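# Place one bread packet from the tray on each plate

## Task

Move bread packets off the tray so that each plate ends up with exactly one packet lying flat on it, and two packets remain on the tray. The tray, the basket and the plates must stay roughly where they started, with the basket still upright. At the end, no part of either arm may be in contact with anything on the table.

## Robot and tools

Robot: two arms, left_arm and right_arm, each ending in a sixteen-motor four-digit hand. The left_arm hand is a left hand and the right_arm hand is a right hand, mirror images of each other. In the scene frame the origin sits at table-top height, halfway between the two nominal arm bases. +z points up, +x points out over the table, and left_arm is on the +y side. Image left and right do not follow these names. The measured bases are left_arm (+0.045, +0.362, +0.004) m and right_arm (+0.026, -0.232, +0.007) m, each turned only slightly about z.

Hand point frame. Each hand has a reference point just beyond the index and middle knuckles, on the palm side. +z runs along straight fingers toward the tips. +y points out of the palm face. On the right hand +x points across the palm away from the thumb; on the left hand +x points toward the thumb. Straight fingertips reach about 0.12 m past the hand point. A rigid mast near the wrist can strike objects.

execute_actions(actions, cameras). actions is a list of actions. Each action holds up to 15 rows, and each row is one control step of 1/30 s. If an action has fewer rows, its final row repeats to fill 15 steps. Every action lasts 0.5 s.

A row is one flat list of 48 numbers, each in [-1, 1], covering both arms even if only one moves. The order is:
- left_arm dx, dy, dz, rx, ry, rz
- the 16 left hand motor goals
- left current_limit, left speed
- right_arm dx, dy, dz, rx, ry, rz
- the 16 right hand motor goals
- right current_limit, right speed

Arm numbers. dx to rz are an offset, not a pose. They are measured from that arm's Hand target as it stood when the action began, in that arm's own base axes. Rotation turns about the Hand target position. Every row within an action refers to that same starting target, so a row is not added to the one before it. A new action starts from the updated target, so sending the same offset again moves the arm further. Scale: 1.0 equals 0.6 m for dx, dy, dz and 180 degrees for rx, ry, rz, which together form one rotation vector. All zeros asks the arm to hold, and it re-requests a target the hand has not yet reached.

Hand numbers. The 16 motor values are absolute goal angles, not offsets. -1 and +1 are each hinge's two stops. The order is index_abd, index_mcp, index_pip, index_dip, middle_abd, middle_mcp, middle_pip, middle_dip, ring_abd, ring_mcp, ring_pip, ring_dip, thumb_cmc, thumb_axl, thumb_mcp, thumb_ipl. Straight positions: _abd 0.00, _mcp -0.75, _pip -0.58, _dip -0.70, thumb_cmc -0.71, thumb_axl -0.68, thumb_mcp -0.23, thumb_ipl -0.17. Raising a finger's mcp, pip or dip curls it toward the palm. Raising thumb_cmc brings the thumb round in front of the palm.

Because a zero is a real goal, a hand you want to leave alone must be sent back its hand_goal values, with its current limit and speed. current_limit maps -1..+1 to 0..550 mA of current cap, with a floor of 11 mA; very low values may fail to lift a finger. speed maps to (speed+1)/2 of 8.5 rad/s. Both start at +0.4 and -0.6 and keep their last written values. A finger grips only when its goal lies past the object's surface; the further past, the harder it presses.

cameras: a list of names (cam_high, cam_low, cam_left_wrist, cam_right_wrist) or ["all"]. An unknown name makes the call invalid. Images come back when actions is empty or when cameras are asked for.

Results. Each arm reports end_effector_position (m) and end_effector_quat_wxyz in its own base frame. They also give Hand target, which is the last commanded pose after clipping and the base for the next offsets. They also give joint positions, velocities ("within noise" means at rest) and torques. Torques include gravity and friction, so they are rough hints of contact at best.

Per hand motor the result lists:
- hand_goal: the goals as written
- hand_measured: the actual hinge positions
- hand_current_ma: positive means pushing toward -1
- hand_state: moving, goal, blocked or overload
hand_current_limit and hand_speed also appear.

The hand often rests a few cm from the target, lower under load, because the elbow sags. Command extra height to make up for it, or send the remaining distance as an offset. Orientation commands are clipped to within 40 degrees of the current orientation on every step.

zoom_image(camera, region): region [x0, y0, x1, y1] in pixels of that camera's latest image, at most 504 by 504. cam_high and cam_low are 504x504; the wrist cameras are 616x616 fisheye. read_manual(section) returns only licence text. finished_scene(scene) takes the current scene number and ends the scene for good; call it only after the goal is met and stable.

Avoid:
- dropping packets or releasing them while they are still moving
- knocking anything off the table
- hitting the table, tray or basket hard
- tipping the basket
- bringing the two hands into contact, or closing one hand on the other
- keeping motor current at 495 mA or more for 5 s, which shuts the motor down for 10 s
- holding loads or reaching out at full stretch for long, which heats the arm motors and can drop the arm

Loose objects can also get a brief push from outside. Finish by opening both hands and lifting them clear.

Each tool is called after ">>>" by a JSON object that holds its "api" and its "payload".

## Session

>>> {"api": "execute_actions", "payload": {"actions": []}}

>>> {"api": "zoom_image", "payload": {"camera": "cam_high", "region": [90, 160, 340, 410]}}

>>> {"api": "zoom_image", "payload": {"camera": "cam_low", "region": [130, 170, 330, 310]}}

Scene clock: 0.00 s.
left_arm: end_effector_position=(+0.4971, -0.1715, +0.2572) hand_goal=(+0.000, -0.754, -0.576, -0.696, +0.000, -0.754, -0.576, -0.696, +0.000, -0.754, -0.576, -0.696, -0.714, -0.678, -0.226, -0.168) hand_measured=(+0.000, -0.754, -0.576, -0.696, +0.000, -0.754, -0.576, -0.696, +0.000, -0.754, -0.576, -0.696, -0.714, -0.678, -0.226, -0.168) hand_current_ma=(+0, +0, +0, +0, +0, +0, +0, +0, +0, +0, +0, +0, +0, +0, +0, +0) hand_state=(goal, goal, goal, goal, goal, goal, goal, goal, goal, goal, goal, goal, goal, goal, goal, goal) hand_current_limit=0.40 hand_speed=-0.60 end_effector_quat_wxyz=(+0.193, +0.085, +0.917, +0.337) | right_arm: end_effector_position=(+0.4969, -0.0180, +0.1361) hand_goal=(+0.000, -0.754, -0.576, -0.696, +0.000, -0.754, -0.576, -0.696, +0.000, -0.754, -0.576, -0.696, -0.714, -0.678, -0.226, -0.168) hand_measured=(+0.000, -0.754, -0.576, -0.696, +0.000, -0.754, -0.576, -0.696, +0.000, -0.754, -0.576, -0.696, -0.714, -0.678, -0.226, -0.168) hand_current_ma=(+0, +0, +0, +0, +0, +0, +0, +0, +0, +0, +0, +0, +0, +0, +0, +0) hand_state=(goal, goal, goal, goal, goal, goal, goal, goal, goal, goal, goal, goal, goal, goal, goal, goal) hand_current_limit=0.40 hand_speed=-0.60 end_effector_quat_wxyz=(-0.289, +0.760, -0.039, +0.581)
Joint positions: left_arm=[-0.659 1.846 1.654 -1.425 -0.797 -2.063] | right_arm=[-0.075 1.305 0.496 0.63 -0.478 2.001]
Joint velocities: within noise
Joint torques (N m): no reading
Heat: left arm: hottest elbow 21 °C; right arm: hottest shoulder 24 °C.
Hand target: left_arm +0.5009, -0.1745, +0.2589; +0.197, +0.083, +0.918, +0.334 | right_arm +0.5034, -0.0185, +0.1433; -0.289, +0.755, -0.037, +0.587
camera_calibration:
cam_left_wrist: T_world_to_cam=[[0.727198, -0.672249, -0.138797, -0.480289], [-0.667127, -0.739764, 0.0877019, 0.126012], [-0.161635, 0.0288186, -0.98643, 0.462097], [0, 0, 0, 1]] pos_world=[0.508022, -0.242972, 0.378113]
cam_right_wrist: T_world_to_cam=[[-0.0330925, -0.205847, -0.978024, 0.188046], [-0.952245, 0.303685, -0.0316971, 0.433335], [0.303536, 0.93027, -0.206067, 0.0206353], [0, 0, 0, 1]] pos_world=[0.412601, -0.112085, 0.201901]

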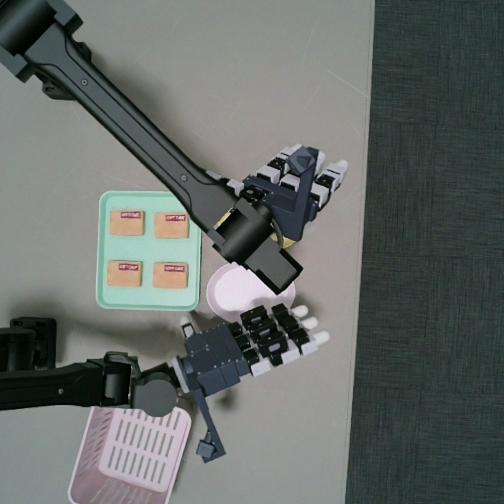

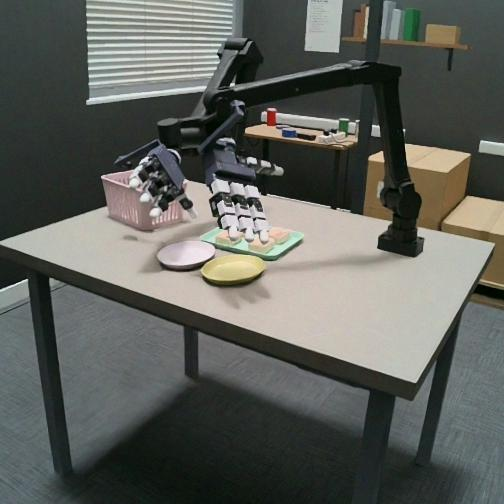

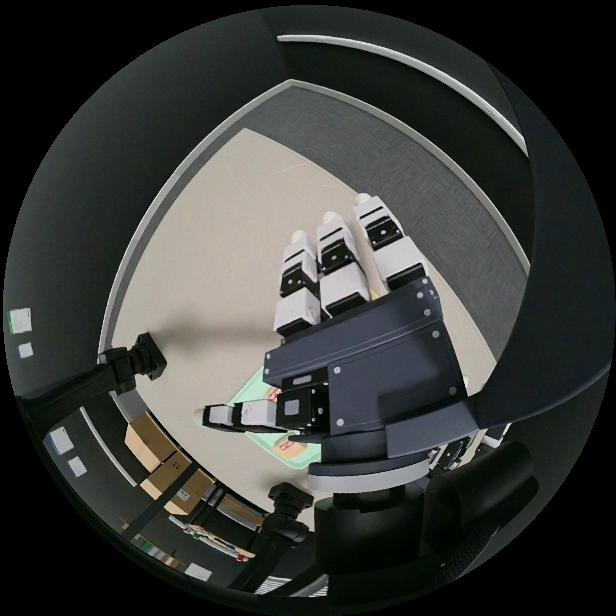

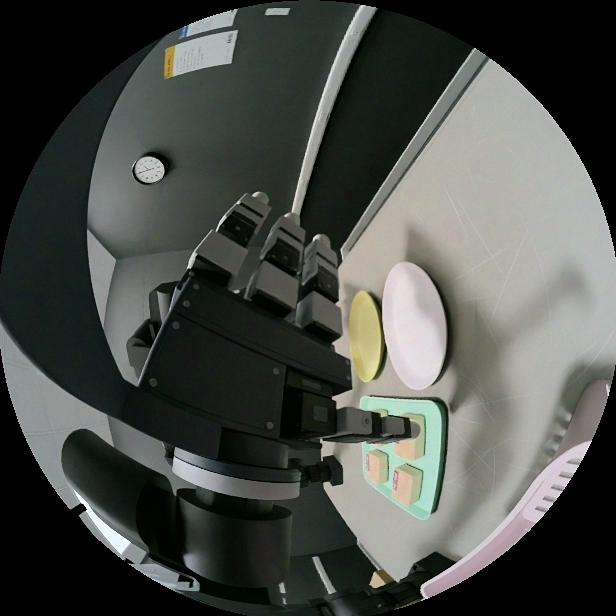

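Scaled by 2.016.

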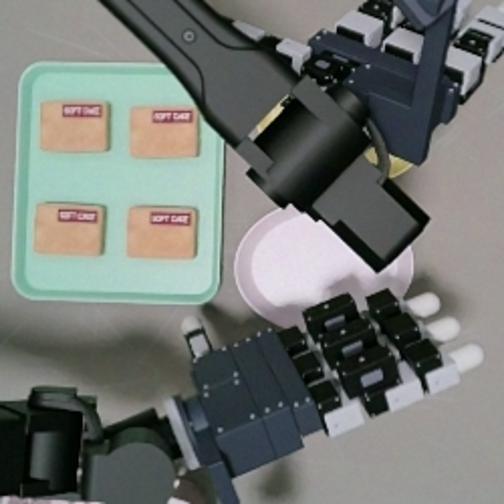

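Scaled by 2.520.

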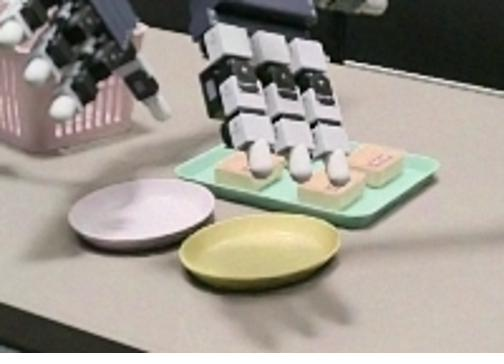

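>>> {"api": "execute_actions", "payload": {"actions": [[[0,0,0.06,-0.023,0.0884,-0.1387,-0.067,-0.754,-0.576,-0.696,0,-0.754,0.883,0.68,0.067,-0.754,-0.576,-0.696,-0.714,-0.678,-0.226,-0.168,0.4,-0.6,0,0,0.15,0,0,0,-0.067,-0.754,-0.576,-0.696,0,-0.754,0.883,0.68,0.067,-0.754,-0.576,-0.696,-0.714,-0.678,-0.226,-0.168,0.4,-0.6]],[[-0.08,-0.06,0,-0.023,0.0884,-0.1387,-0.067,-0.754,-0.576,-0.696,0,-0.754,0.883,0.68,0.067,-0.754,-0.576,-0.696,-0.714,-0.678,-0.226,-0.168,0.4,-0.6,0,0,0.1,-0.1169,0.0436,0.104,-0.067,-0.754,-0.576,-0.696,0,-0.754,0.883,0.68,0.067,-0.754,-0.576,-0.696,-0.714,-0.678,-0.226,-0.168,0.4,-0.6]],[[-0.08,-0.07,-0.04,-0.023,0.0884,-0.1387,-0.067,-0.754,-0.576,-0.696,0,-0.754,0.883,0.68,0.067,-0.754,-0.576,-0.696,-0.714,-0.678,-0.226,-0.168,0.4,-0.6,0,0,0.05,-0.1169,0.0436,0.104,-0.067,-0.754,-0.576,-0.696,0,-0.754,0.883,0.68,0.067,-0.754,-0.576,-0.696,-0.714,-0.678,-0.226,-0.168,0.4,-0.6]],[[-0.09,-0.07,-0.05,0,0,0,-0.067,-0.754,-0.576,-0.696,0,-0.754,0.883,0.68,0.067,-0.754,-0.576,-0.696,-0.714,-0.678,-0.226,-0.168,0.4,-0.6,-0.05,0,0,-0.1169,0.0436,0.104,-0.067,-0.754,-0.576,-0.696,0,-0.754,0.883,0.68,0.067,-0.754,-0.576,-0.696,-0.714,-0.678,-0.226,-0.168,0.4,-0.6]],[[0,0,0,0,0,0,-0.067,-0.754,-0.576,-0.696,0,-0.754,0.883,0.68,0.067,-0.754,-0.576,-0.696,-0.714,-0.678,-0.226,-0.168,0.4,-0.6,-0.05,0.0,0,-0.1169,0.0436,0.104,-0.067,-0.754,-0.576,-0.696,0,-0.754,0.883,0.68,0.067,-0.754,-0.576,-0.696,-0.714,-0.678,-0.226,-0.168,0.4,-0.6]]], "cameras": ["all"]}}

>>> {"api": "zoom_image", "payload": {"camera": "cam_left_wrist", "region": [250, 100, 440, 290]}}

Scene clock: 60.87 s.
left_arm: end_effector_position=(+0.3440, -0.2963, +0.2390) hand_goal=(-0.068, -0.754, -0.576, -0.696, +0.000, -0.754, +0.882, +0.680, +0.066, -0.754, -0.576, -0.696, -0.714, -0.678, -0.226, -0.168) hand_measured=(-0.068, -0.752, -0.574, -0.696, +0.000, -0.754, +0.876, +0.678, +0.066, -0.752, -0.574, -0.696, -0.714, -0.678, -0.222, -0.168) hand_current_ma=(+0, +0, +0, +0, +0, +0, -1, +0, +0, +0, +0, +0, +0, +0, +1, +0) hand_state=(goal, goal, goal, goal, goal, goal, goal, goal, goal, goal, goal, goal, goal, goal, goal, goal) hand_current_limit=0.40 hand_speed=-0.60 end_effector_quat_wxyz=(-0.007, +0.713, +0.701, +0.000) | right_arm: end_effector_position=(+0.4363, -0.0185, +0.3066) hand_goal=(-0.068, -0.754, -0.576, -0.696, +0.000, -0.754, +0.882, +0.680, +0.066, -0.754, -0.576, -0.696, -0.714, -0.678, -0.226, -0.168) hand_measured=(-0.070, -0.752, -0.576, -0.696, +0.000, -0.754, +0.876, +0.678, +0.064, -0.752, -0.574, -0.696, -0.714, -0.678, -0.220, -0.166) hand_current_ma=(-1, +2, +0, +0, +0, +0, -7, -2, -1, +1, +1, +0, +0, +0, +8, +2) hand_state=(goal, goal, goal, goal, goal, goal, goal, goal, goal, goal, goal, goal, goal, goal, goal, goal) hand_current_limit=0.40 hand_speed=-0.60 end_effector_quat_wxyz=(+0.004, +0.731, +0.682, +0.002)
Joint positions: left_arm=[-0.886 1.419 1.346 -1.511 0.002 -0.869] | right_arm=[0.031 1.263 1.371 -1.672 0.003 0.101]
Joint torques (N m): left_arm=[-0.21 -10.34 8.51 0.69 -0.13 -0.09] | right_arm=[-1.08 -8.7 10.37 -0.35 0.27 -0.15]
Heat: left arm: hottest elbow 26 °C; right arm: hottest elbow 28 °C.
Hand target: left_arm +0.3509, -0.2945, +0.2407; +0.000, +0.706, +0.709, +0.000 | right_arm +0.4434, -0.0184, +0.3231; +0.001, +0.727, +0.687, -0.001
Off the commanded pose: left_arm 0.007 m, 1 deg | right_arm 0.018 m, 1 deg.
joint sent to its limit (right arm) — joint 4 (wrist pitch), lower limit. The joint targets still meet the commanded pose.
camera_calibration:
cam_left_wrist: T_world_to_cam=[[-0.594827, -0.80384, -0.00459594, -0.0717522], [-0.507576, 0.371151, 0.777569, 0.0425658], [-0.623336, 0.464852, -0.628781, 0.625613], [0, 0, 0, 1]] pos_world=[0.368892, -0.364293, 0.359946]
cam_right_wrist: T_world_to_cam=[[0.580772, -0.813253, -0.0363826, -0.215138], [-0.535755, -0.415486, 0.735077, -0.0489214], [-0.61292, -0.40742, -0.677006, 0.594174], [0, 0, 0, 1]] pos_world=[0.462917, 0.0467911, 0.430394]

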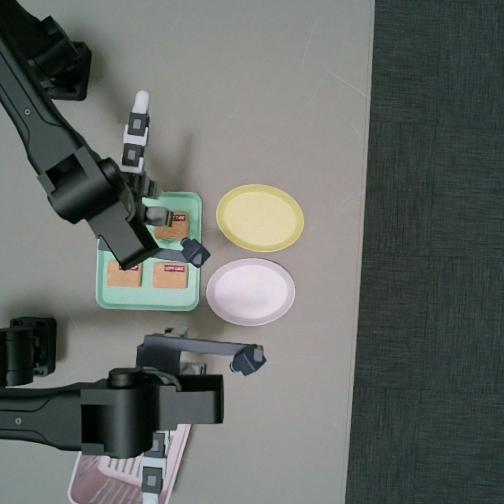

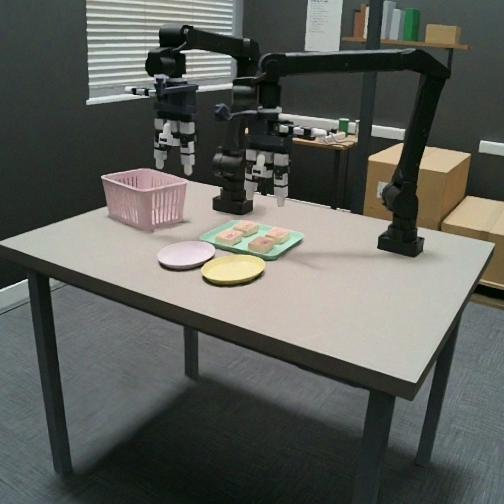

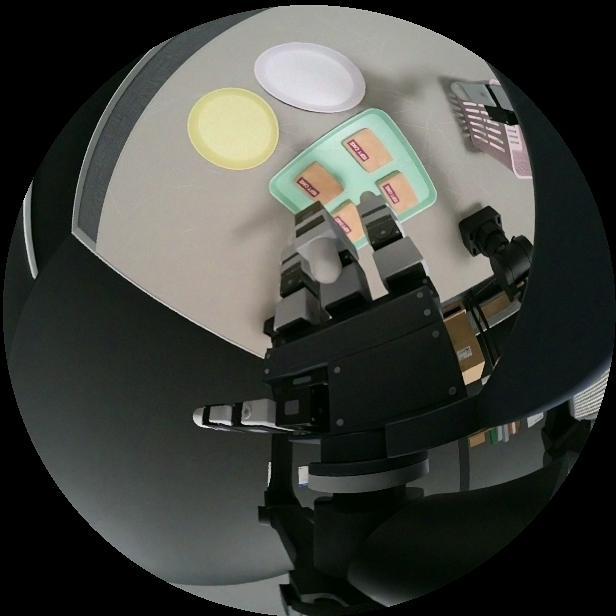

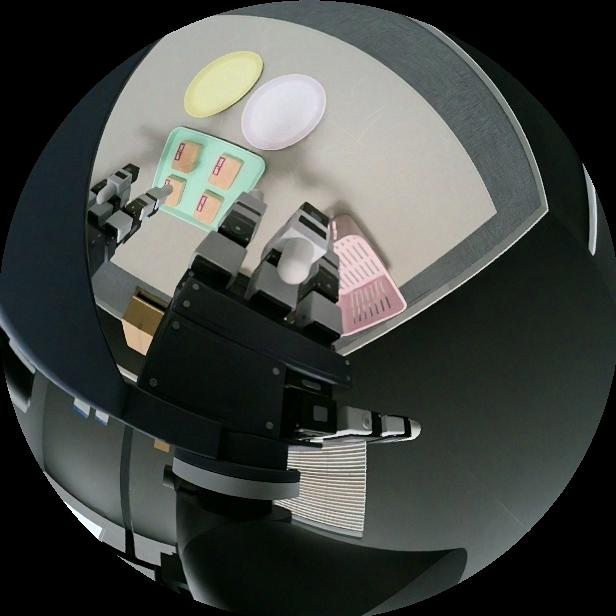

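Scaled by 2.653 from the camera's 616x616 image, which has a finer 880x880 frame.

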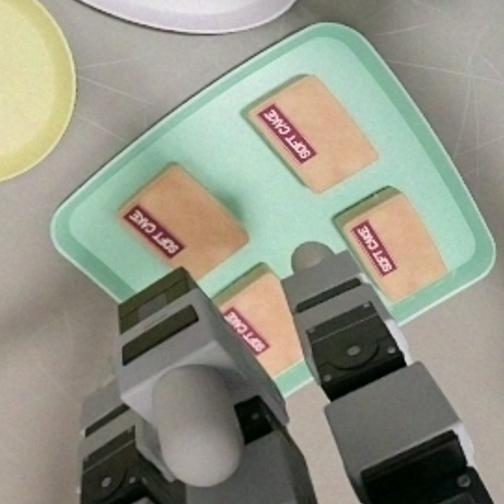

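>>> {"api": "execute_actions", "payload": {"actions": [[[0.0025,-0.002,-0.08,0,0,0,-0.067,-0.754,-0.576,-0.696,0,-0.754,0.883,0.68,0.067,-0.754,-0.576,-0.696,-0.714,-0.678,-0.226,-0.168,0.4,-0.6,-0.095,0.04,-0.06,0,0,0,-0.067,-0.754,-0.576,-0.696,0,-0.754,0.883,0.68,0.067,-0.754,-0.576,-0.696,-0.714,-0.678,-0.226,-0.168,0.4,-0.6]],[[0,0,-0.075,0,0,0,-0.067,-0.754,-0.576,-0.696,0,-0.754,0.883,0.68,0.067,-0.754,-0.576,-0.696,-0.714,-0.678,-0.226,-0.168,0.4,-0.6,-0.095,0.04,-0.06,0,0,0,-0.067,-0.754,-0.576,-0.696,0,-0.754,0.883,0.68,0.067,-0.754,-0.576,-0.696,-0.714,-0.678,-0.226,-0.168,0.4,-0.6]],[[0,0,-0.055,0,0,0,-0.067,-0.754,-0.576,-0.696,0,-0.754,0.883,0.68,0.067,-0.754,-0.576,-0.696,-0.714,-0.678,-0.226,-0.168,0.4,-0.6,0,0,0,0,0,0,-0.067,-0.754,-0.576,-0.696,0,-0.754,0.883,0.68,0.067,-0.754,-0.576,-0.696,-0.714,-0.678,-0.226,-0.168,0.4,-0.6]]], "cameras": ["all"]}}

>>> {"api": "zoom_image", "payload": {"camera": "cam_low", "region": [190, 170, 310, 290]}}

>>> {"api": "zoom_image", "payload": {"camera": "cam_left_wrist", "region": [250, 120, 410, 280]}}

>>> {"api": "zoom_image", "payload": {"camera": "cam_right_wrist", "region": [100, 90, 300, 290]}}

Scene clock: 89.60 s.
left_arm: end_effector_position=(+0.3460, -0.2986, +0.1162) hand_goal=(-0.068, -0.754, -0.576, -0.696, +0.000, -0.754, +0.882, +0.680, +0.066, -0.754, -0.576, -0.696, -0.714, -0.678, -0.226, -0.168) hand_measured=(-0.068, -0.754, -0.574, -0.696, +0.000, -0.756, +0.878, +0.678, +0.066, -0.754, -0.574, -0.696, -0.714, -0.678, -0.222, -0.168) hand_current_ma=(+0, +0, +0, +0, +0, +0, -1, +0, +0, +0, +0, +0, +0, +0, +1, +0) hand_state=(goal, goal, goal, goal, goal, goal, goal, goal, goal, goal, goal, goal, goal, goal, goal, goal) hand_current_limit=0.40 hand_speed=-0.60 end_effector_quat_wxyz=(-0.003, +0.712, +0.702, +0.000) | right_arm: end_effector_position=(+0.3248, +0.0307, +0.2476) hand_goal=(-0.068, -0.754, -0.576, -0.696, +0.000, -0.754, +0.882, +0.680, +0.066, -0.754, -0.576, -0.696, -0.714, -0.678, -0.226, -0.168) hand_measured=(-0.070, -0.754, -0.576, -0.696, +0.000, -0.754, +0.878, +0.678, +0.064, -0.754, -0.574, -0.696, -0.714, -0.678, -0.222, -0.166) hand_current_ma=(-1, +1, +1, +0, +0, -1, -5, -2, -1, +0, +1, +0, +0, +0, +6, +2) hand_state=(goal, goal, goal, goal, goal, goal, goal, goal, goal, goal, goal, goal, goal, goal, goal, goal) hand_current_limit=0.40 hand_speed=-0.60 end_effector_quat_wxyz=(-0.004, +0.721, +0.693, -0.005)
Joint positions: left_arm=[-0.886 1.499 1.098 -1.176 0.001 -0.87] | right_arm=[0.232 0.983 1.017 -1.616 -0.002 0.272]
Joint torques (N m): left_arm=[0.03 -10.93 7.51 0.83 -0.09 -0.12] | right_arm=[-0.85 -3.02 8.16 0.27 0.34 0.12]
Heat: left arm: hottest elbow 26 °C; right arm: hottest elbow 31 °C.
Hand target: left_arm +0.3524, -0.2958, +0.1149; +0.000, +0.706, +0.709, +0.000 | right_arm +0.3293, +0.0296, +0.2510; +0.001, +0.727, +0.687, -0.001
Off the commanded pose: left_arm 0.007 m, 1 deg | right_arm 0.006 m, 1 deg.
camera_calibration:
cam_left_wrist: T_world_to_cam=[[-0.593601, -0.804753, -0.00322093, -0.0737422], [-0.511927, 0.374513, 0.773091, 0.142962], [-0.620941, 0.460557, -0.634286, 0.549129], [0, 0, 0, 1]] pos_world=[0.370389, -0.36579, 0.237544]
cam_right_wrist: T_world_to_cam=[[0.603836, -0.795588, -0.0492023, -0.117299], [-0.508897, -0.432281, 0.744418, -0.0553946], [-0.613519, -0.424468, -0.665899, 0.503863], [0, 0, 0, 1]] pos_world=[0.351769, 0.0966057, 0.370987]

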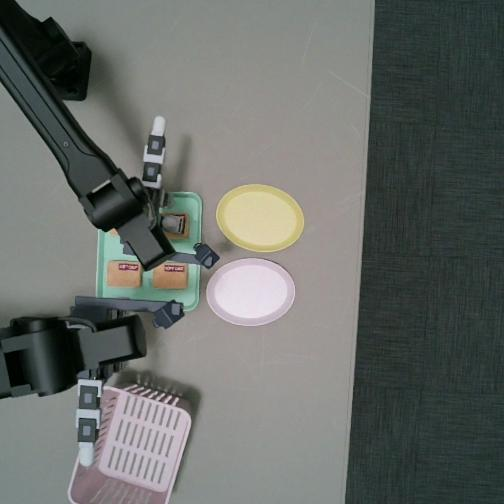

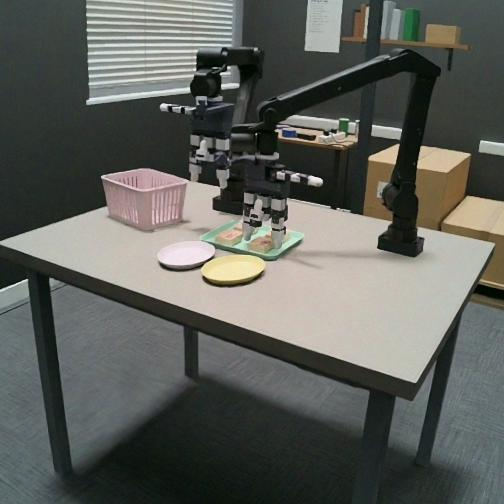

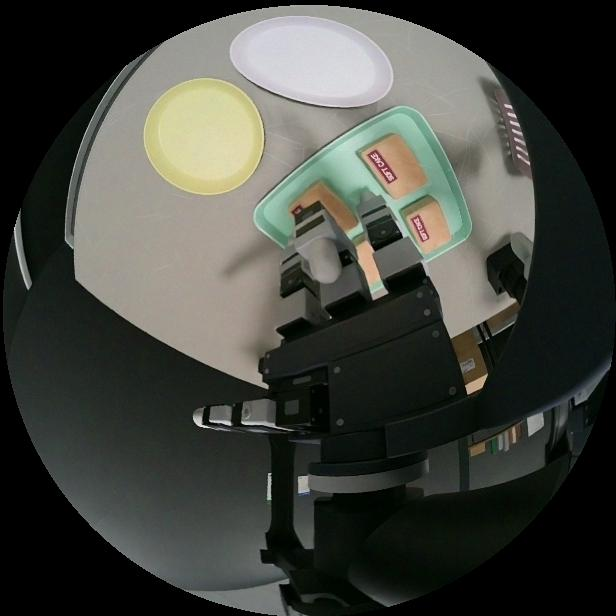

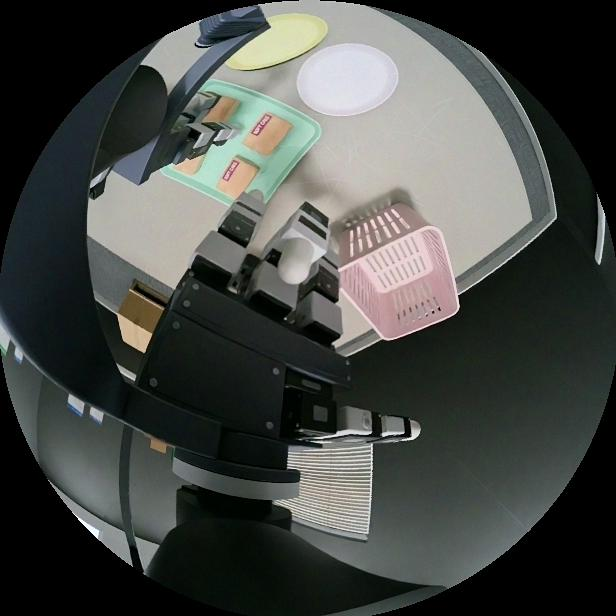

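Scaled by 4.200.

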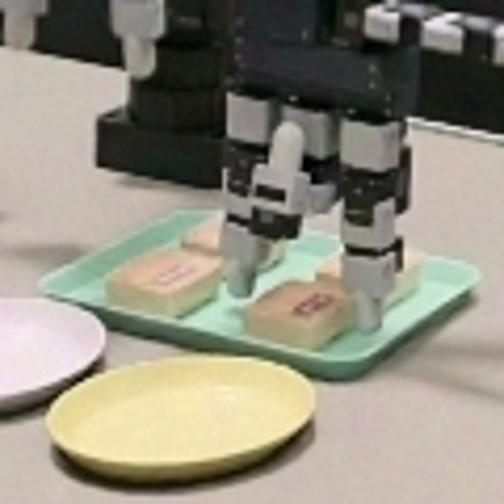

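Scaled by 3.150 from the camera's 616x616 image, which has a finer 880x880 frame.

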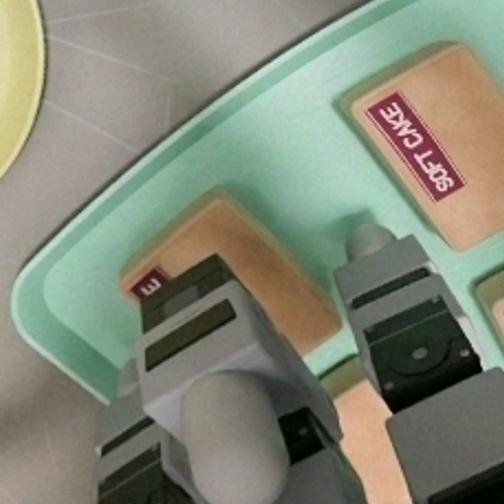

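Scaled by 2.520 from the camera's 616x616 image, which has a finer 880x880 frame.

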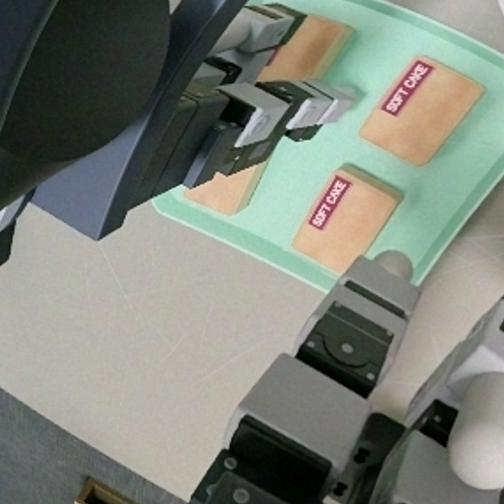

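>>> {"api": "execute_actions", "payload": {"actions": [[[0.005,0.003,-0.01,0,0,0,-0.067,-0.754,-0.576,-0.696,0,-0.754,0.883,0.68,0.067,-0.754,-0.576,-0.696,-0.714,-0.678,-0.226,-0.168,0.2,-0.6,0,0,0,0,0,0,-0.067,-0.754,-0.576,-0.696,0,-0.754,0.883,0.68,0.067,-0.754,-0.576,-0.696,-0.714,-0.678,-0.226,-0.168,0.4,-0.6]]]}}

Scene clock: 99.67 s.
left_arm: end_effector_position=(+0.3505, -0.2975, +0.1157) hand_goal=(-0.068, -0.754, -0.576, -0.696, +0.000, -0.754, +0.882, +0.680, +0.066, -0.754, -0.576, -0.696, -0.714, -0.678, -0.226, -0.168) hand_measured=(-0.068, -0.754, -0.574, -0.696, +0.000, -0.756, +0.878, +0.678, +0.066, -0.754, -0.574, -0.696, -0.714, -0.678, -0.222, -0.168) hand_current_ma=(+0, +0, +0, +0, +0, +0, -1, +0, +0, +0, +0, +0, +0, +0, +1, +0) hand_state=(goal, goal, goal, goal, goal, goal, goal, goal, goal, goal, goal, goal, goal, goal, goal, goal) hand_current_limit=0.20 hand_speed=-0.60 end_effector_quat_wxyz=(+0.004, +0.709, +0.705, -0.001) | right_arm: end_effector_position=(+0.3248, +0.0306, +0.2476) hand_goal=(-0.068, -0.754, -0.576, -0.696, +0.000, -0.754, +0.882, +0.680, +0.066, -0.754, -0.576, -0.696, -0.714, -0.678, -0.226, -0.168) hand_measured=(-0.070, -0.754, -0.576, -0.696, +0.000, -0.754, +0.878, +0.678, +0.064, -0.754, -0.574, -0.696, -0.714, -0.678, -0.222, -0.166) hand_current_ma=(-1, +1, +1, +0, +0, -1, -5, -2, -1, +0, +1, +0, +0, +0, +6, +2) hand_state=(goal, goal, goal, goal, goal, goal, goal, goal, goal, goal, goal, goal, goal, goal, goal, goal) hand_current_limit=0.40 hand_speed=-0.60 end_effector_quat_wxyz=(-0.004, +0.721, +0.693, -0.005)
Joint positions: left_arm=[-0.876 1.499 1.095 -1.16 0.001 -0.87] | right_arm=[0.232 0.983 1.017 -1.616 -0.002 0.273]
Joint torques (N m): left_arm=[0.56 -10.93 7.36 0.8 -0.17 -0.01] | right_arm=[-0.79 -3.02 8.16 0.28 0.35 0.12]
Heat: left arm: hottest elbow 26 °C; right arm: hottest elbow 31 °C.
Hand target: left_arm +0.3554, -0.2938, +0.1088; +0.000, +0.706, +0.709, +0.000 | right_arm +0.3293, +0.0295, +0.2510; +0.001, +0.727, +0.687, -0.001
Off the commanded pose: left_arm 0.009 m, 1 deg | right_arm 0.006 m, 1 deg.

>>> {"api": "execute_actions", "payload": {"actions": [[[0,0,-0.01,0,0,0,0.0,-0.754,-0.576,-0.696,0,-0.754,0.883,0.68,0.0,-0.754,-0.576,-0.696,-0.714,-0.678,-0.226,-0.168,0.2,-0.85,0,0,0,0,0,0,-0.067,-0.754,-0.576,-0.696,0,-0.754,0.883,0.68,0.067,-0.754,-0.576,-0.696,-0.714,-0.678,-0.226,-0.168,0.4,-0.6]],[[0,0,0,0,0,0,0.1,-0.754,-0.576,-0.696,0,-0.754,0.883,0.68,-0.1,-0.754,-0.576,-0.696,-0.714,-0.678,-0.226,-0.168,0.2,-0.85,0,0,0,0,0,0,-0.067,-0.754,-0.576,-0.696,0,-0.754,0.883,0.68,0.067,-0.754,-0.576,-0.696,-0.714,-0.678,-0.226,-0.168,0.4,-0.6]],[[0,0,0,0,0,0,0.2,-0.754,-0.576,-0.696,0,-0.754,0.883,0.68,-0.2,-0.754,-0.576,-0.696,-0.714,-0.678,-0.226,-0.168,0.2,-0.85,0,0,0,0,0,0,-0.067,-0.754,-0.576,-0.696,0,-0.754,0.883,0.68,0.067,-0.754,-0.576,-0.696,-0.714,-0.678,-0.226,-0.168,0.4,-0.6]]], "cameras": ["cam_low"]}}

>>> {"api": "zoom_image", "payload": {"camera": "cam_low", "region": [190, 170, 310, 290]}}

Scene clock: 109.90 s.
left_arm: end_effector_position=(+0.3504, -0.2973, +0.1102) hand_goal=(+0.200, -0.754, -0.576, -0.696, +0.000, -0.754, +0.882, +0.680, -0.200, -0.754, -0.576, -0.696, -0.714, -0.678, -0.226, -0.168) hand_measured=(+0.044, -0.752, -0.574, -0.696, +0.000, -0.756, +0.878, +0.678, -0.032, -0.754, -0.574, -0.696, -0.714, -0.678, -0.222, -0.168) hand_current_ma=(-313, +0, +0, +0, +0, +0, -1, +0, +330, +0, +0, +0, +0, +0, +1, +0) hand_state=(blocked, goal, goal, goal, goal, goal, goal, goal, blocked, goal, goal, goal, goal, goal, goal, goal) hand_current_limit=0.20 hand_speed=-0.85 end_effector_quat_wxyz=(+0.004, +0.709, +0.705, -0.001) | right_arm: end_effector_position=(+0.3248, +0.0306, +0.2476) hand_goal=(-0.068, -0.754, -0.576, -0.696, +0.000, -0.754, +0.882, +0.680, +0.066, -0.754, -0.576, -0.696, -0.714, -0.678, -0.226, -0.168) hand_measured=(-0.070, -0.754, -0.576, -0.696, +0.000, -0.754, +0.878, +0.678, +0.064, -0.754, -0.574, -0.696, -0.714, -0.678, -0.222, -0.166) hand_current_ma=(-1, +1, +1, +0, +0, -1, -5, -2, -1, +0, +1, +0, +0, +0, +6, +2) hand_state=(goal, goal, goal, goal, goal, goal, goal, goal, goal, goal, goal, goal, goal, goal, goal, goal) hand_current_limit=0.40 hand_speed=-0.60 end_effector_quat_wxyz=(-0.004, +0.721, +0.693, -0.005)
Joint positions: left_arm=[-0.876 1.504 1.086 -1.144 0.001 -0.87] | right_arm=[0.232 0.983 1.017 -1.616 -0.002 0.273]
Joint torques (N m): left_arm=[-0.21 -9.88 7.24 0.98 -0.15 0.03] | right_arm=[-0.91 -3.02 8.16 0.28 0.35 0.12]
Heat: left arm: hottest elbow 26 °C; right arm: hottest elbow 32 °C.
Hand target: left_arm +0.3553, -0.2939, +0.1027; +0.000, +0.706, +0.709, +0.000 | right_arm +0.3293, +0.0295, +0.2510; +0.001, +0.727, +0.687, -0.001
Off the commanded pose: left_arm 0.010 m, 1 deg | right_arm 0.006 m, 1 deg.
Images, in order (width x height): cam_low 504x504.

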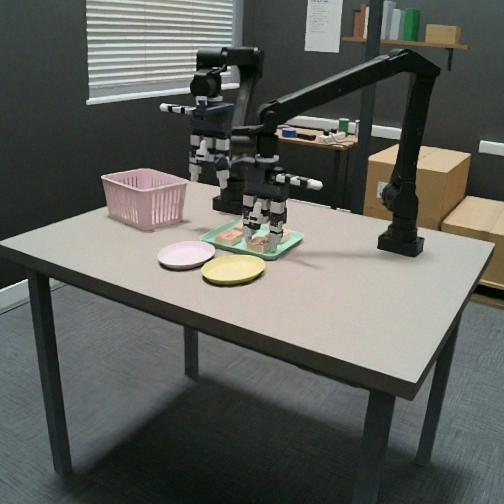

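Scaled by 4.200.

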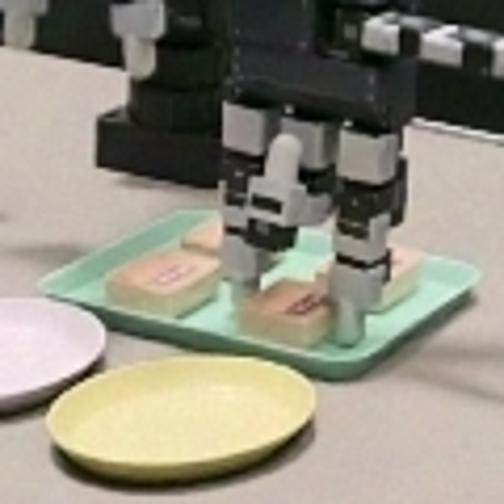

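>>> {"api": "execute_actions", "payload": {"actions": [[[0,0,0.07,0,0,0,0.2,-0.754,-0.576,-0.696,0,-0.754,0.883,0.68,-0.2,-0.754,-0.576,-0.696,-0.714,-0.678,-0.226,-0.168,0.2,-0.85,0,0,0,0,0,0,-0.067,-0.754,-0.576,-0.696,0,-0.754,0.883,0.68,0.067,-0.754,-0.576,-0.696,-0.714,-0.678,-0.226,-0.168,0.4,-0.6]],[[0.03,0,0.06,0,0,0,0.2,-0.754,-0.576,-0.696,0,-0.754,0.883,0.68,-0.2,-0.754,-0.576,-0.696,-0.714,-0.678,-0.226,-0.168,0.2,-0.85,0,0,0,0,0,0,-0.067,-0.754,-0.576,-0.696,0,-0.754,0.883,0.68,0.067,-0.754,-0.576,-0.696,-0.714,-0.678,-0.226,-0.168,0.4,-0.6]],[[0.132,0.029,0,0,0,0,0.2,-0.754,-0.576,-0.696,0,-0.754,0.883,0.68,-0.2,-0.754,-0.576,-0.696,-0.714,-0.678,-0.226,-0.168,0.2,-0.85,0,0,0,0,0,0,-0.067,-0.754,-0.576,-0.696,0,-0.754,0.883,0.68,0.067,-0.754,-0.576,-0.696,-0.714,-0.678,-0.226,-0.168,0.4,-0.6]],[[0.132,0.029,0,0,0,0,0.2,-0.754,-0.576,-0.696,0,-0.754,0.883,0.68,-0.2,-0.754,-0.576,-0.696,-0.714,-0.678,-0.226,-0.168,0.2,-0.85,-0.028,0.096,-0.043,0,0,0,-0.067,-0.754,-0.576,-0.696,0,-0.754,0.883,0.68,0.067,-0.754,-0.576,-0.696,-0.714,-0.678,-0.226,-0.168,0.4,-0.6]],[[0,0,-0.05,0,0,0,0.2,-0.754,-0.576,-0.696,0,-0.754,0.883,0.68,-0.2,-0.754,-0.576,-0.696,-0.714,-0.678,-0.226,-0.168,0.2,-0.85,-0.028,0.096,-0.043,0,0,0,-0.067,-0.754,-0.576,-0.696,0,-0.754,0.883,0.68,0.067,-0.754,-0.576,-0.696,-0.714,-0.678,-0.226,-0.168,0.4,-0.6]]], "cameras": ["all"]}}

>>> {"api": "zoom_image", "payload": {"camera": "cam_low", "region": [180, 160, 310, 290]}}

>>> {"api": "zoom_image", "payload": {"camera": "cam_right_wrist", "region": [160, 120, 360, 320]}}

Scene clock: 127.17 s.
left_arm: end_effector_position=(+0.5317, -0.2507, +0.1572) hand_goal=(+0.200, -0.754, -0.576, -0.696, +0.000, -0.754, +0.882, +0.680, -0.200, -0.754, -0.576, -0.696, -0.714, -0.678, -0.226, -0.168) hand_measured=(+0.044, -0.746, -0.572, -0.696, +0.000, -0.756, +0.878, +0.678, -0.032, -0.760, -0.580, -0.696, -0.714, -0.678, -0.222, -0.168) hand_current_ma=(-306, +2, +0, +0, +0, +0, -1, +0, +330, -1, -1, +0, +0, +0, +1, +0) hand_state=(blocked, goal, goal, goal, goal, goal, goal, goal, blocked, goal, goal, goal, goal, goal, goal, goal) hand_current_limit=0.20 hand_speed=-0.85 end_effector_quat_wxyz=(+0.001, +0.699, +0.715, +0.001) | right_arm: end_effector_position=(+0.2938, +0.1477, +0.2013) hand_goal=(-0.068, -0.754, -0.576, -0.696, +0.000, -0.754, +0.882, +0.680, +0.066, -0.754, -0.576, -0.696, -0.714, -0.678, -0.226, -0.168) hand_measured=(-0.070, -0.752, -0.576, -0.696, +0.000, -0.754, +0.878, +0.678, +0.064, -0.752, -0.576, -0.696, -0.712, -0.678, -0.222, -0.166) hand_current_ma=(-1, +1, +1, +0, +0, +0, -5, -2, -1, +2, +1, +0, +1, +0, +6, +2) hand_state=(goal, goal, goal, goal, goal, goal, goal, goal, goal, goal, goal, goal, goal, goal, goal, goal) hand_current_limit=0.40 hand_speed=-0.60 end_effector_quat_wxyz=(-0.001, +0.719, +0.695, -0.003)
Joint positions: left_arm=[-0.551 1.741 1.51 -1.337 -0.001 -0.575] | right_arm=[0.692 1.054 0.938 -1.46 -0.002 0.725]
Joint torques (N m): left_arm=[-1.67 -15.09 7.94 0.9 -0.05 0.04] | right_arm=[-1.26 -4.66 6.95 0.36 0.33 0.13]
Heat: left arm: hottest elbow 25 °C; right arm: hottest elbow 32 °C.
Hand target: left_arm +0.5317, -0.2592, +0.1508; +0.000, +0.706, +0.709, +0.000 | right_arm +0.2957, +0.1447, +0.1995; +0.001, +0.727, +0.687, -0.001
Off the commanded pose: left_arm 0.011 m, 1 deg | right_arm 0.004 m, 1 deg.
camera_calibration:
cam_left_wrist: T_world_to_cam=[[-0.562167, -0.827011, -0.00452977, 0.0530674], [-0.531439, 0.357042, 0.768175, 0.195127], [-0.633672, 0.43425, -0.640224, 0.669592], [0, 0, 0, 1]] pos_world=[0.557833, -0.316552, 0.279037]
cam_right_wrist: T_world_to_cam=[[0.6093, -0.79169, -0.0444926, -0.0108978], [-0.510828, -0.434821, 0.74161, 0.0154509], [-0.606472, -0.429135, -0.669354, 0.502919], [0, 0, 0, 1]] pos_world=[0.319539, 0.213911, 0.324688]

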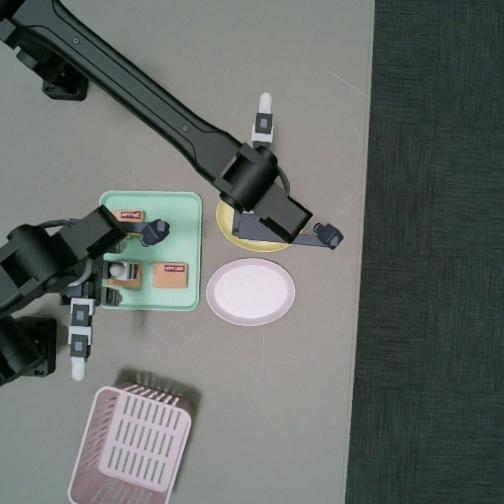

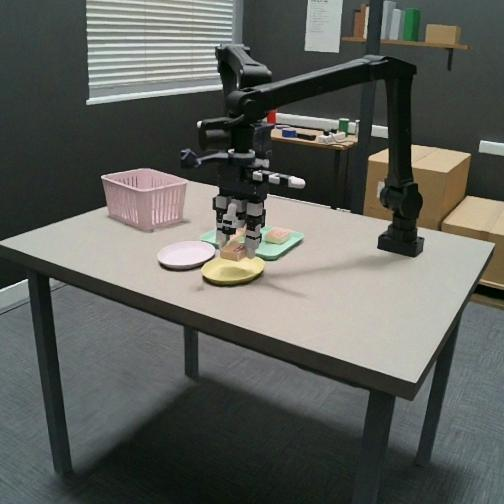

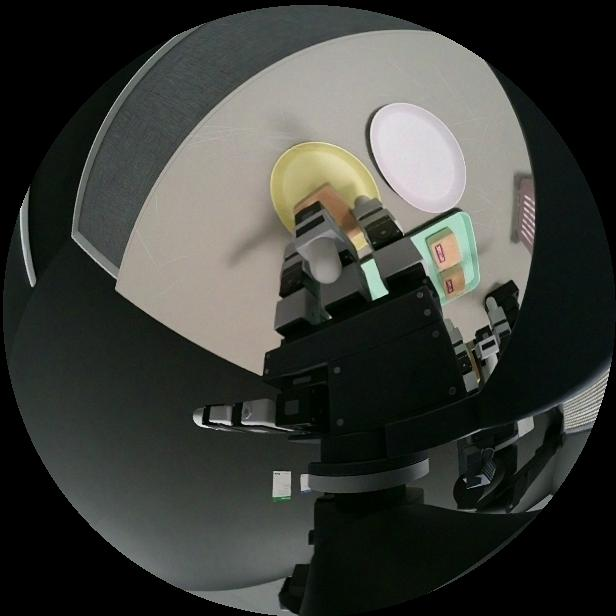

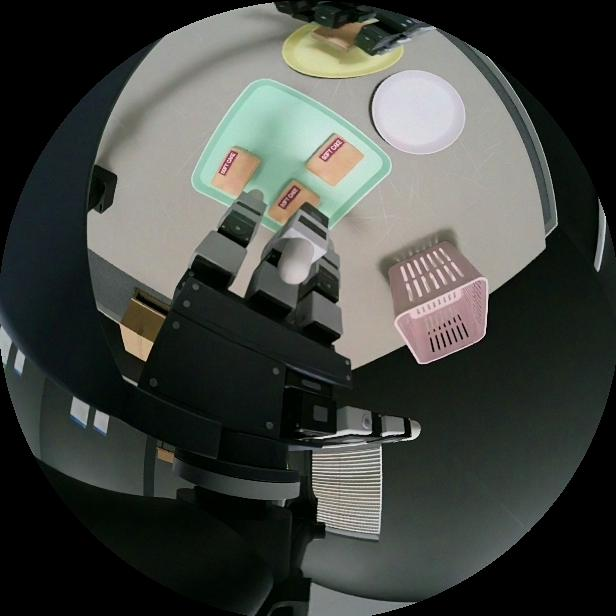

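Scaled by 3.877.

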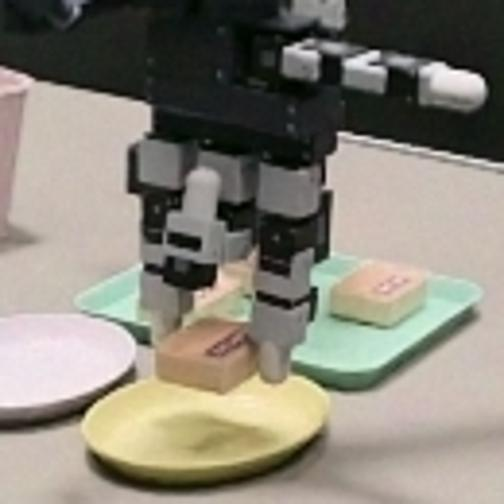

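Scaled by 2.520 from the camera's 616x616 image, which has a finer 880x880 frame.

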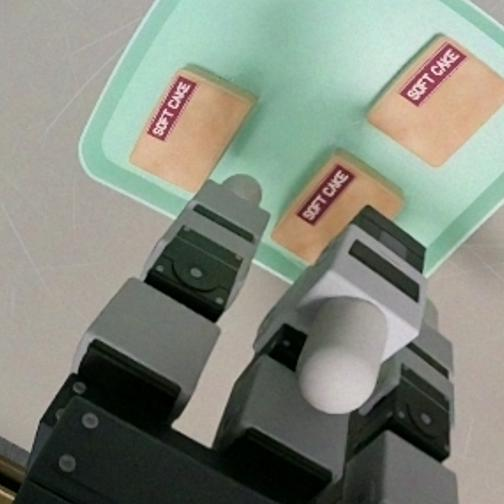

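>>> {"api": "execute_actions", "payload": {"actions": [[[0,0,-0.045,0,0,0,0.2,-0.754,-0.576,-0.696,0,-0.754,0.883,0.68,-0.2,-0.754,-0.576,-0.696,-0.714,-0.678,-0.226,-0.168,0.2,-0.85,-0.0033,0.016,-0.04,0,0,0,-0.067,-0.754,-0.576,-0.696,0,-0.754,0.883,0.68,0.067,-0.754,-0.576,-0.696,-0.714,-0.678,-0.226,-0.168,0.4,-0.6]],[[0,0,-0.022,0,0,0,0.2,-0.754,-0.576,-0.696,0,-0.754,0.883,0.68,-0.2,-0.754,-0.576,-0.696,-0.714,-0.678,-0.226,-0.168,0.2,-0.85,0,0,-0.07,0,0,0,-0.067,-0.754,-0.576,-0.696,0,-0.754,0.883,0.68,0.067,-0.754,-0.576,-0.696,-0.714,-0.678,-0.226,-0.168,0.4,-0.6]]], "cameras": ["all"]}}

>>> {"api": "zoom_image", "payload": {"camera": "cam_low", "region": [180, 160, 310, 290]}}

>>> {"api": "zoom_image", "payload": {"camera": "cam_right_wrist", "region": [160, 120, 360, 320]}}

Scene clock: 140.90 s.
left_arm: end_effector_position=(+0.5323, -0.2510, +0.1185) hand_goal=(+0.200, -0.754, -0.576, -0.696, +0.000, -0.754, +0.882, +0.680, -0.200, -0.754, -0.576, -0.696, -0.714, -0.678, -0.226, -0.168) hand_measured=(+0.044, -0.746, -0.572, -0.696, +0.000, -0.756, +0.878, +0.678, -0.032, -0.760, -0.582, -0.696, -0.714, -0.678, -0.222, -0.168) hand_current_ma=(-306, +2, +0, +0, +0, +0, -1, +0, +330, -1, -1, +0, +0, +0, +1, +0) hand_state=(blocked, goal, goal, goal, goal, goal, goal, goal, blocked, goal, goal, goal, goal, goal, goal, goal) hand_current_limit=0.20 hand_speed=-0.85 end_effector_quat_wxyz=(+0.002, +0.699, +0.715, +0.001) | right_arm: end_effector_position=(+0.2921, +0.1518, +0.1327) hand_goal=(-0.068, -0.754, -0.576, -0.696, +0.000, -0.754, +0.882, +0.680, +0.066, -0.754, -0.576, -0.696, -0.714, -0.678, -0.226, -0.168) hand_measured=(-0.068, -0.754, -0.576, -0.696, +0.000, -0.754, +0.878, +0.678, +0.064, -0.754, -0.576, -0.696, -0.712, -0.678, -0.222, -0.166) hand_current_ma=(+0, +1, +0, +0, +0, -1, -5, -2, -1, +1, +0, +0, +1, +0, +5, +2) hand_state=(goal, goal, goal, goal, goal, goal, goal, goal, goal, goal, goal, goal, goal, goal, goal, goal) hand_current_limit=0.40 hand_speed=-0.60 end_effector_quat_wxyz=(-0.001, +0.724, +0.690, -0.006)
Joint positions: left_arm=[-0.551 1.769 1.442 -1.239 -0.001 -0.574] | right_arm=[0.71 1.11 0.793 -1.266 -0.001 0.757]
Joint torques (N m): left_arm=[-2.2 -14.86 7.66 0.85 -0.03 0.1] | right_arm=[-0.32 -4.89 7.13 0.36 0.3 0.12]
Heat: left arm: hottest elbow 25 °C; right arm: hottest elbow 31 °C.
Hand target: left_arm +0.5317, -0.2591, +0.1107; +0.000, +0.706, +0.709, +0.000 | right_arm +0.2937, +0.1544, +0.1335; +0.001, +0.727, +0.687, -0.001
Off the commanded pose: left_arm 0.011 m, 1 deg | right_arm 0.003 m, 1 deg.
camera_calibration:
cam_left_wrist: T_world_to_cam=[[-0.562453, -0.826817, -0.00460418, 0.0531352], [-0.533063, 0.358355, 0.766436, 0.226673], [-0.632052, 0.433539, -0.642304, 0.644587], [0, 0, 0, 1]] pos_world=[0.55813, -0.31675, 0.240535]
cam_right_wrist: T_world_to_cam=[[0.598199, -0.800186, -0.0431385, -0.0052808], [-0.513222, -0.423904, 0.746263, 0.0656856], [-0.615436, -0.424274, -0.664252, 0.458887], [0, 0, 0, 1]] pos_world=[0.319286, 0.218313, 0.25557]

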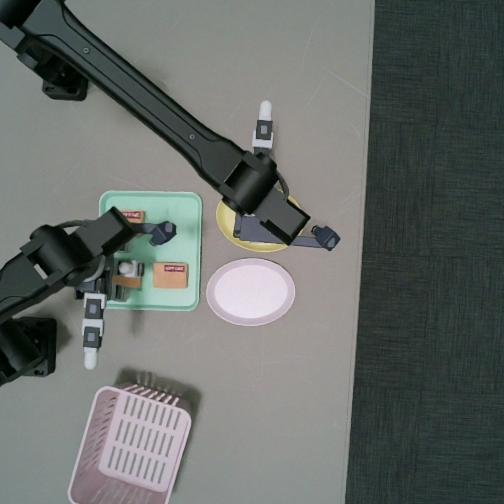

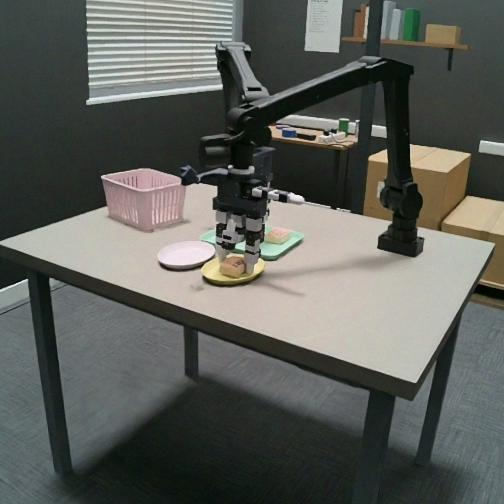

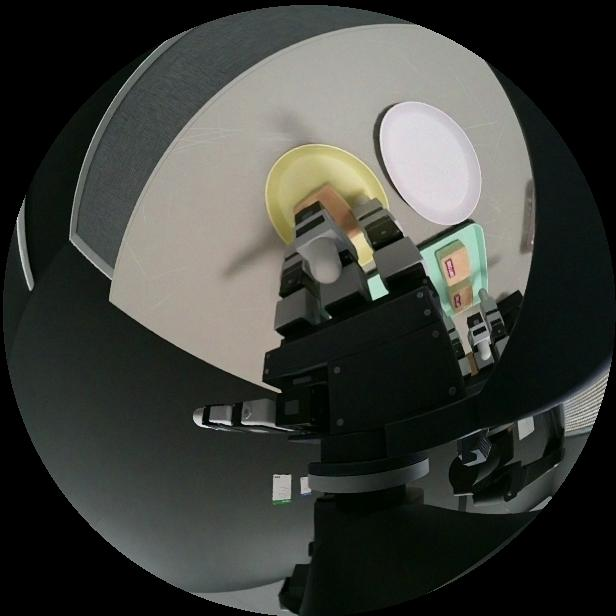

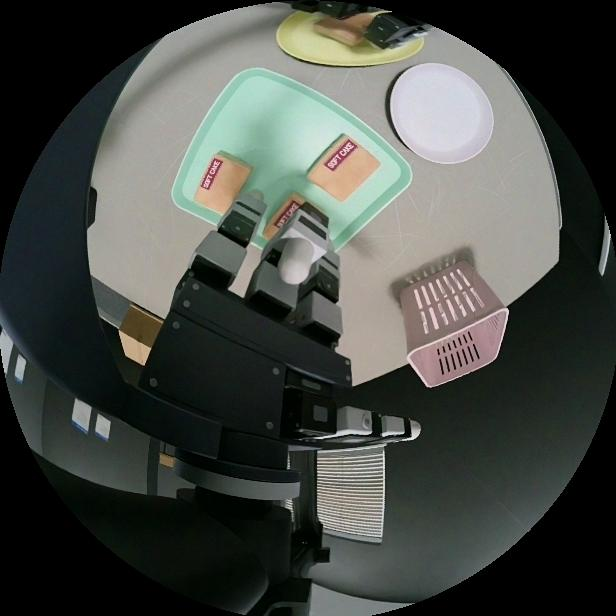

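Scaled by 3.877.

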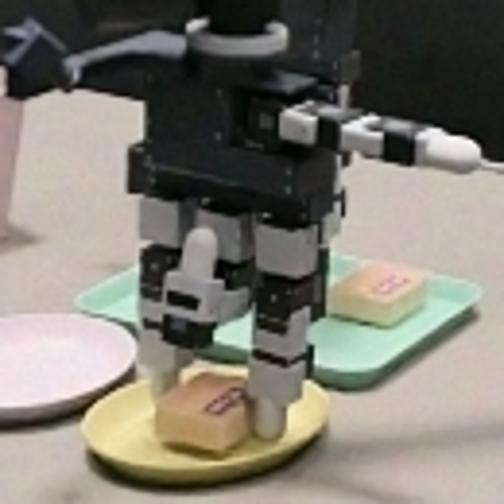

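Scaled by 2.520 from the camera's 616x616 image, which has a finer 880x880 frame.

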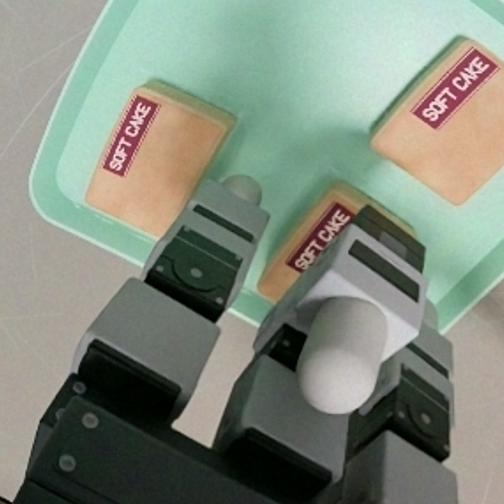

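>>> {"api": "execute_actions", "payload": {"actions": [[[0,0,0.012,0,0,0,0.2,-0.754,-0.576,-0.696,0,-0.754,0.883,0.68,-0.2,-0.754,-0.576,-0.696,-0.714,-0.678,-0.226,-0.168,0.2,-0.85,0,0.002,-0.045,0,0,0,-0.067,-0.754,-0.576,-0.696,0,-0.754,0.883,0.68,0.067,-0.754,-0.576,-0.696,-0.714,-0.678,-0.226,-0.168,0.4,-0.6]],[[0,0,0,0,0,0,-0.03,-0.754,-0.576,-0.696,0,-0.754,0.883,0.68,0.03,-0.754,-0.576,-0.696,-0.714,-0.678,-0.226,-0.168,0.2,-0.88,0,0,0,0,0,0,-0.067,-0.754,-0.576,-0.696,0,-0.754,0.883,0.68,0.067,-0.754,-0.576,-0.696,-0.714,-0.678,-0.226,-0.168,0.2,-0.6]]], "cameras": ["cam_low"]}}

>>> {"api": "zoom_image", "payload": {"camera": "cam_low", "region": [180, 180, 310, 310]}}

Scene clock: 150.13 s.
left_arm: end_effector_position=(+0.5323, -0.2510, +0.1185) hand_goal=(-0.030, -0.754, -0.576, -0.696, +0.000, -0.754, +0.882, +0.680, +0.030, -0.754, -0.576, -0.696, -0.714, -0.678, -0.226, -0.168) hand_measured=(-0.028, -0.748, -0.572, -0.696, +0.000, -0.756, +0.878, +0.678, +0.028, -0.756, -0.578, -0.696, -0.714, -0.678, -0.222, -0.168) hand_current_ma=(+0, +1, +0, +0, +0, +0, -1, +0, +0, +0, +0, +0, +0, +0, +1, +0) hand_state=(goal, goal, goal, goal, goal, goal, goal, goal, goal, goal, goal, goal, goal, goal, goal, goal) hand_current_limit=0.20 hand_speed=-0.88 end_effector_quat_wxyz=(+0.002, +0.699, +0.715, +0.001) | right_arm: end_effector_position=(+0.2947, +0.1536, +0.1108) hand_goal=(-0.068, -0.754, -0.576, -0.696, +0.000, -0.754, +0.882, +0.680, +0.066, -0.754, -0.576, -0.696, -0.714, -0.678, -0.226, -0.168) hand_measured=(-0.074, -0.752, -0.576, -0.696, +0.000, -0.756, +0.878, +0.678, +0.064, -0.754, -0.576, -0.696, -0.712, -0.678, -0.222, -0.166) hand_current_ma=(-5, +1, +0, +0, +0, -1, -5, -2, -1, +0, +0, +0, +1, +0, +5, +2) hand_state=(goal, goal, goal, goal, goal, goal, goal, goal, goal, goal, goal, goal, goal, goal, goal, goal) hand_current_limit=0.20 hand_speed=-0.60 end_effector_quat_wxyz=(+0.001, +0.725, +0.689, +0.001)
Joint positions: left_arm=[-0.551 1.769 1.442 -1.239 -0.001 -0.574] | right_arm=[0.711 1.136 0.748 -1.182 0.001 0.761]
Joint torques (N m): left_arm=[-1.49 -15.62 8.76 0.25 0.03 0.03] | right_arm=[-0.26 -4.48 6.43 0.46 0.2 0.12]
Heat: left arm: hottest elbow 25 °C; right arm: hottest elbow 31 °C.
Hand target: left_arm +0.5317, -0.2591, +0.1179; +0.000, +0.706, +0.709, +0.000 | right_arm +0.2938, +0.1556, +0.1066; +0.001, +0.727, +0.687, -0.001
Off the commanded pose: left_arm 0.008 m, 1 deg | right_arm 0.005 m, 0 deg.
Images, in order (width x height): cam_low 504x504.

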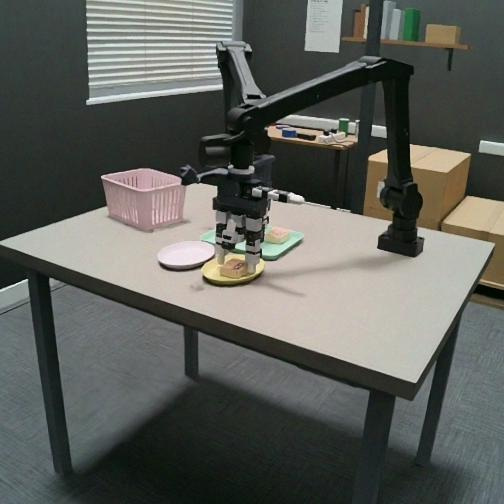

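Scaled by 3.877.

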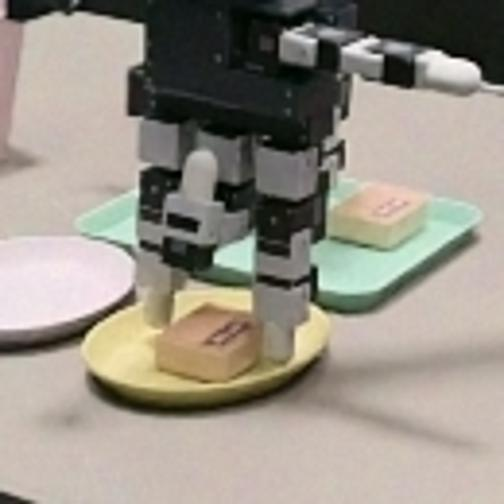

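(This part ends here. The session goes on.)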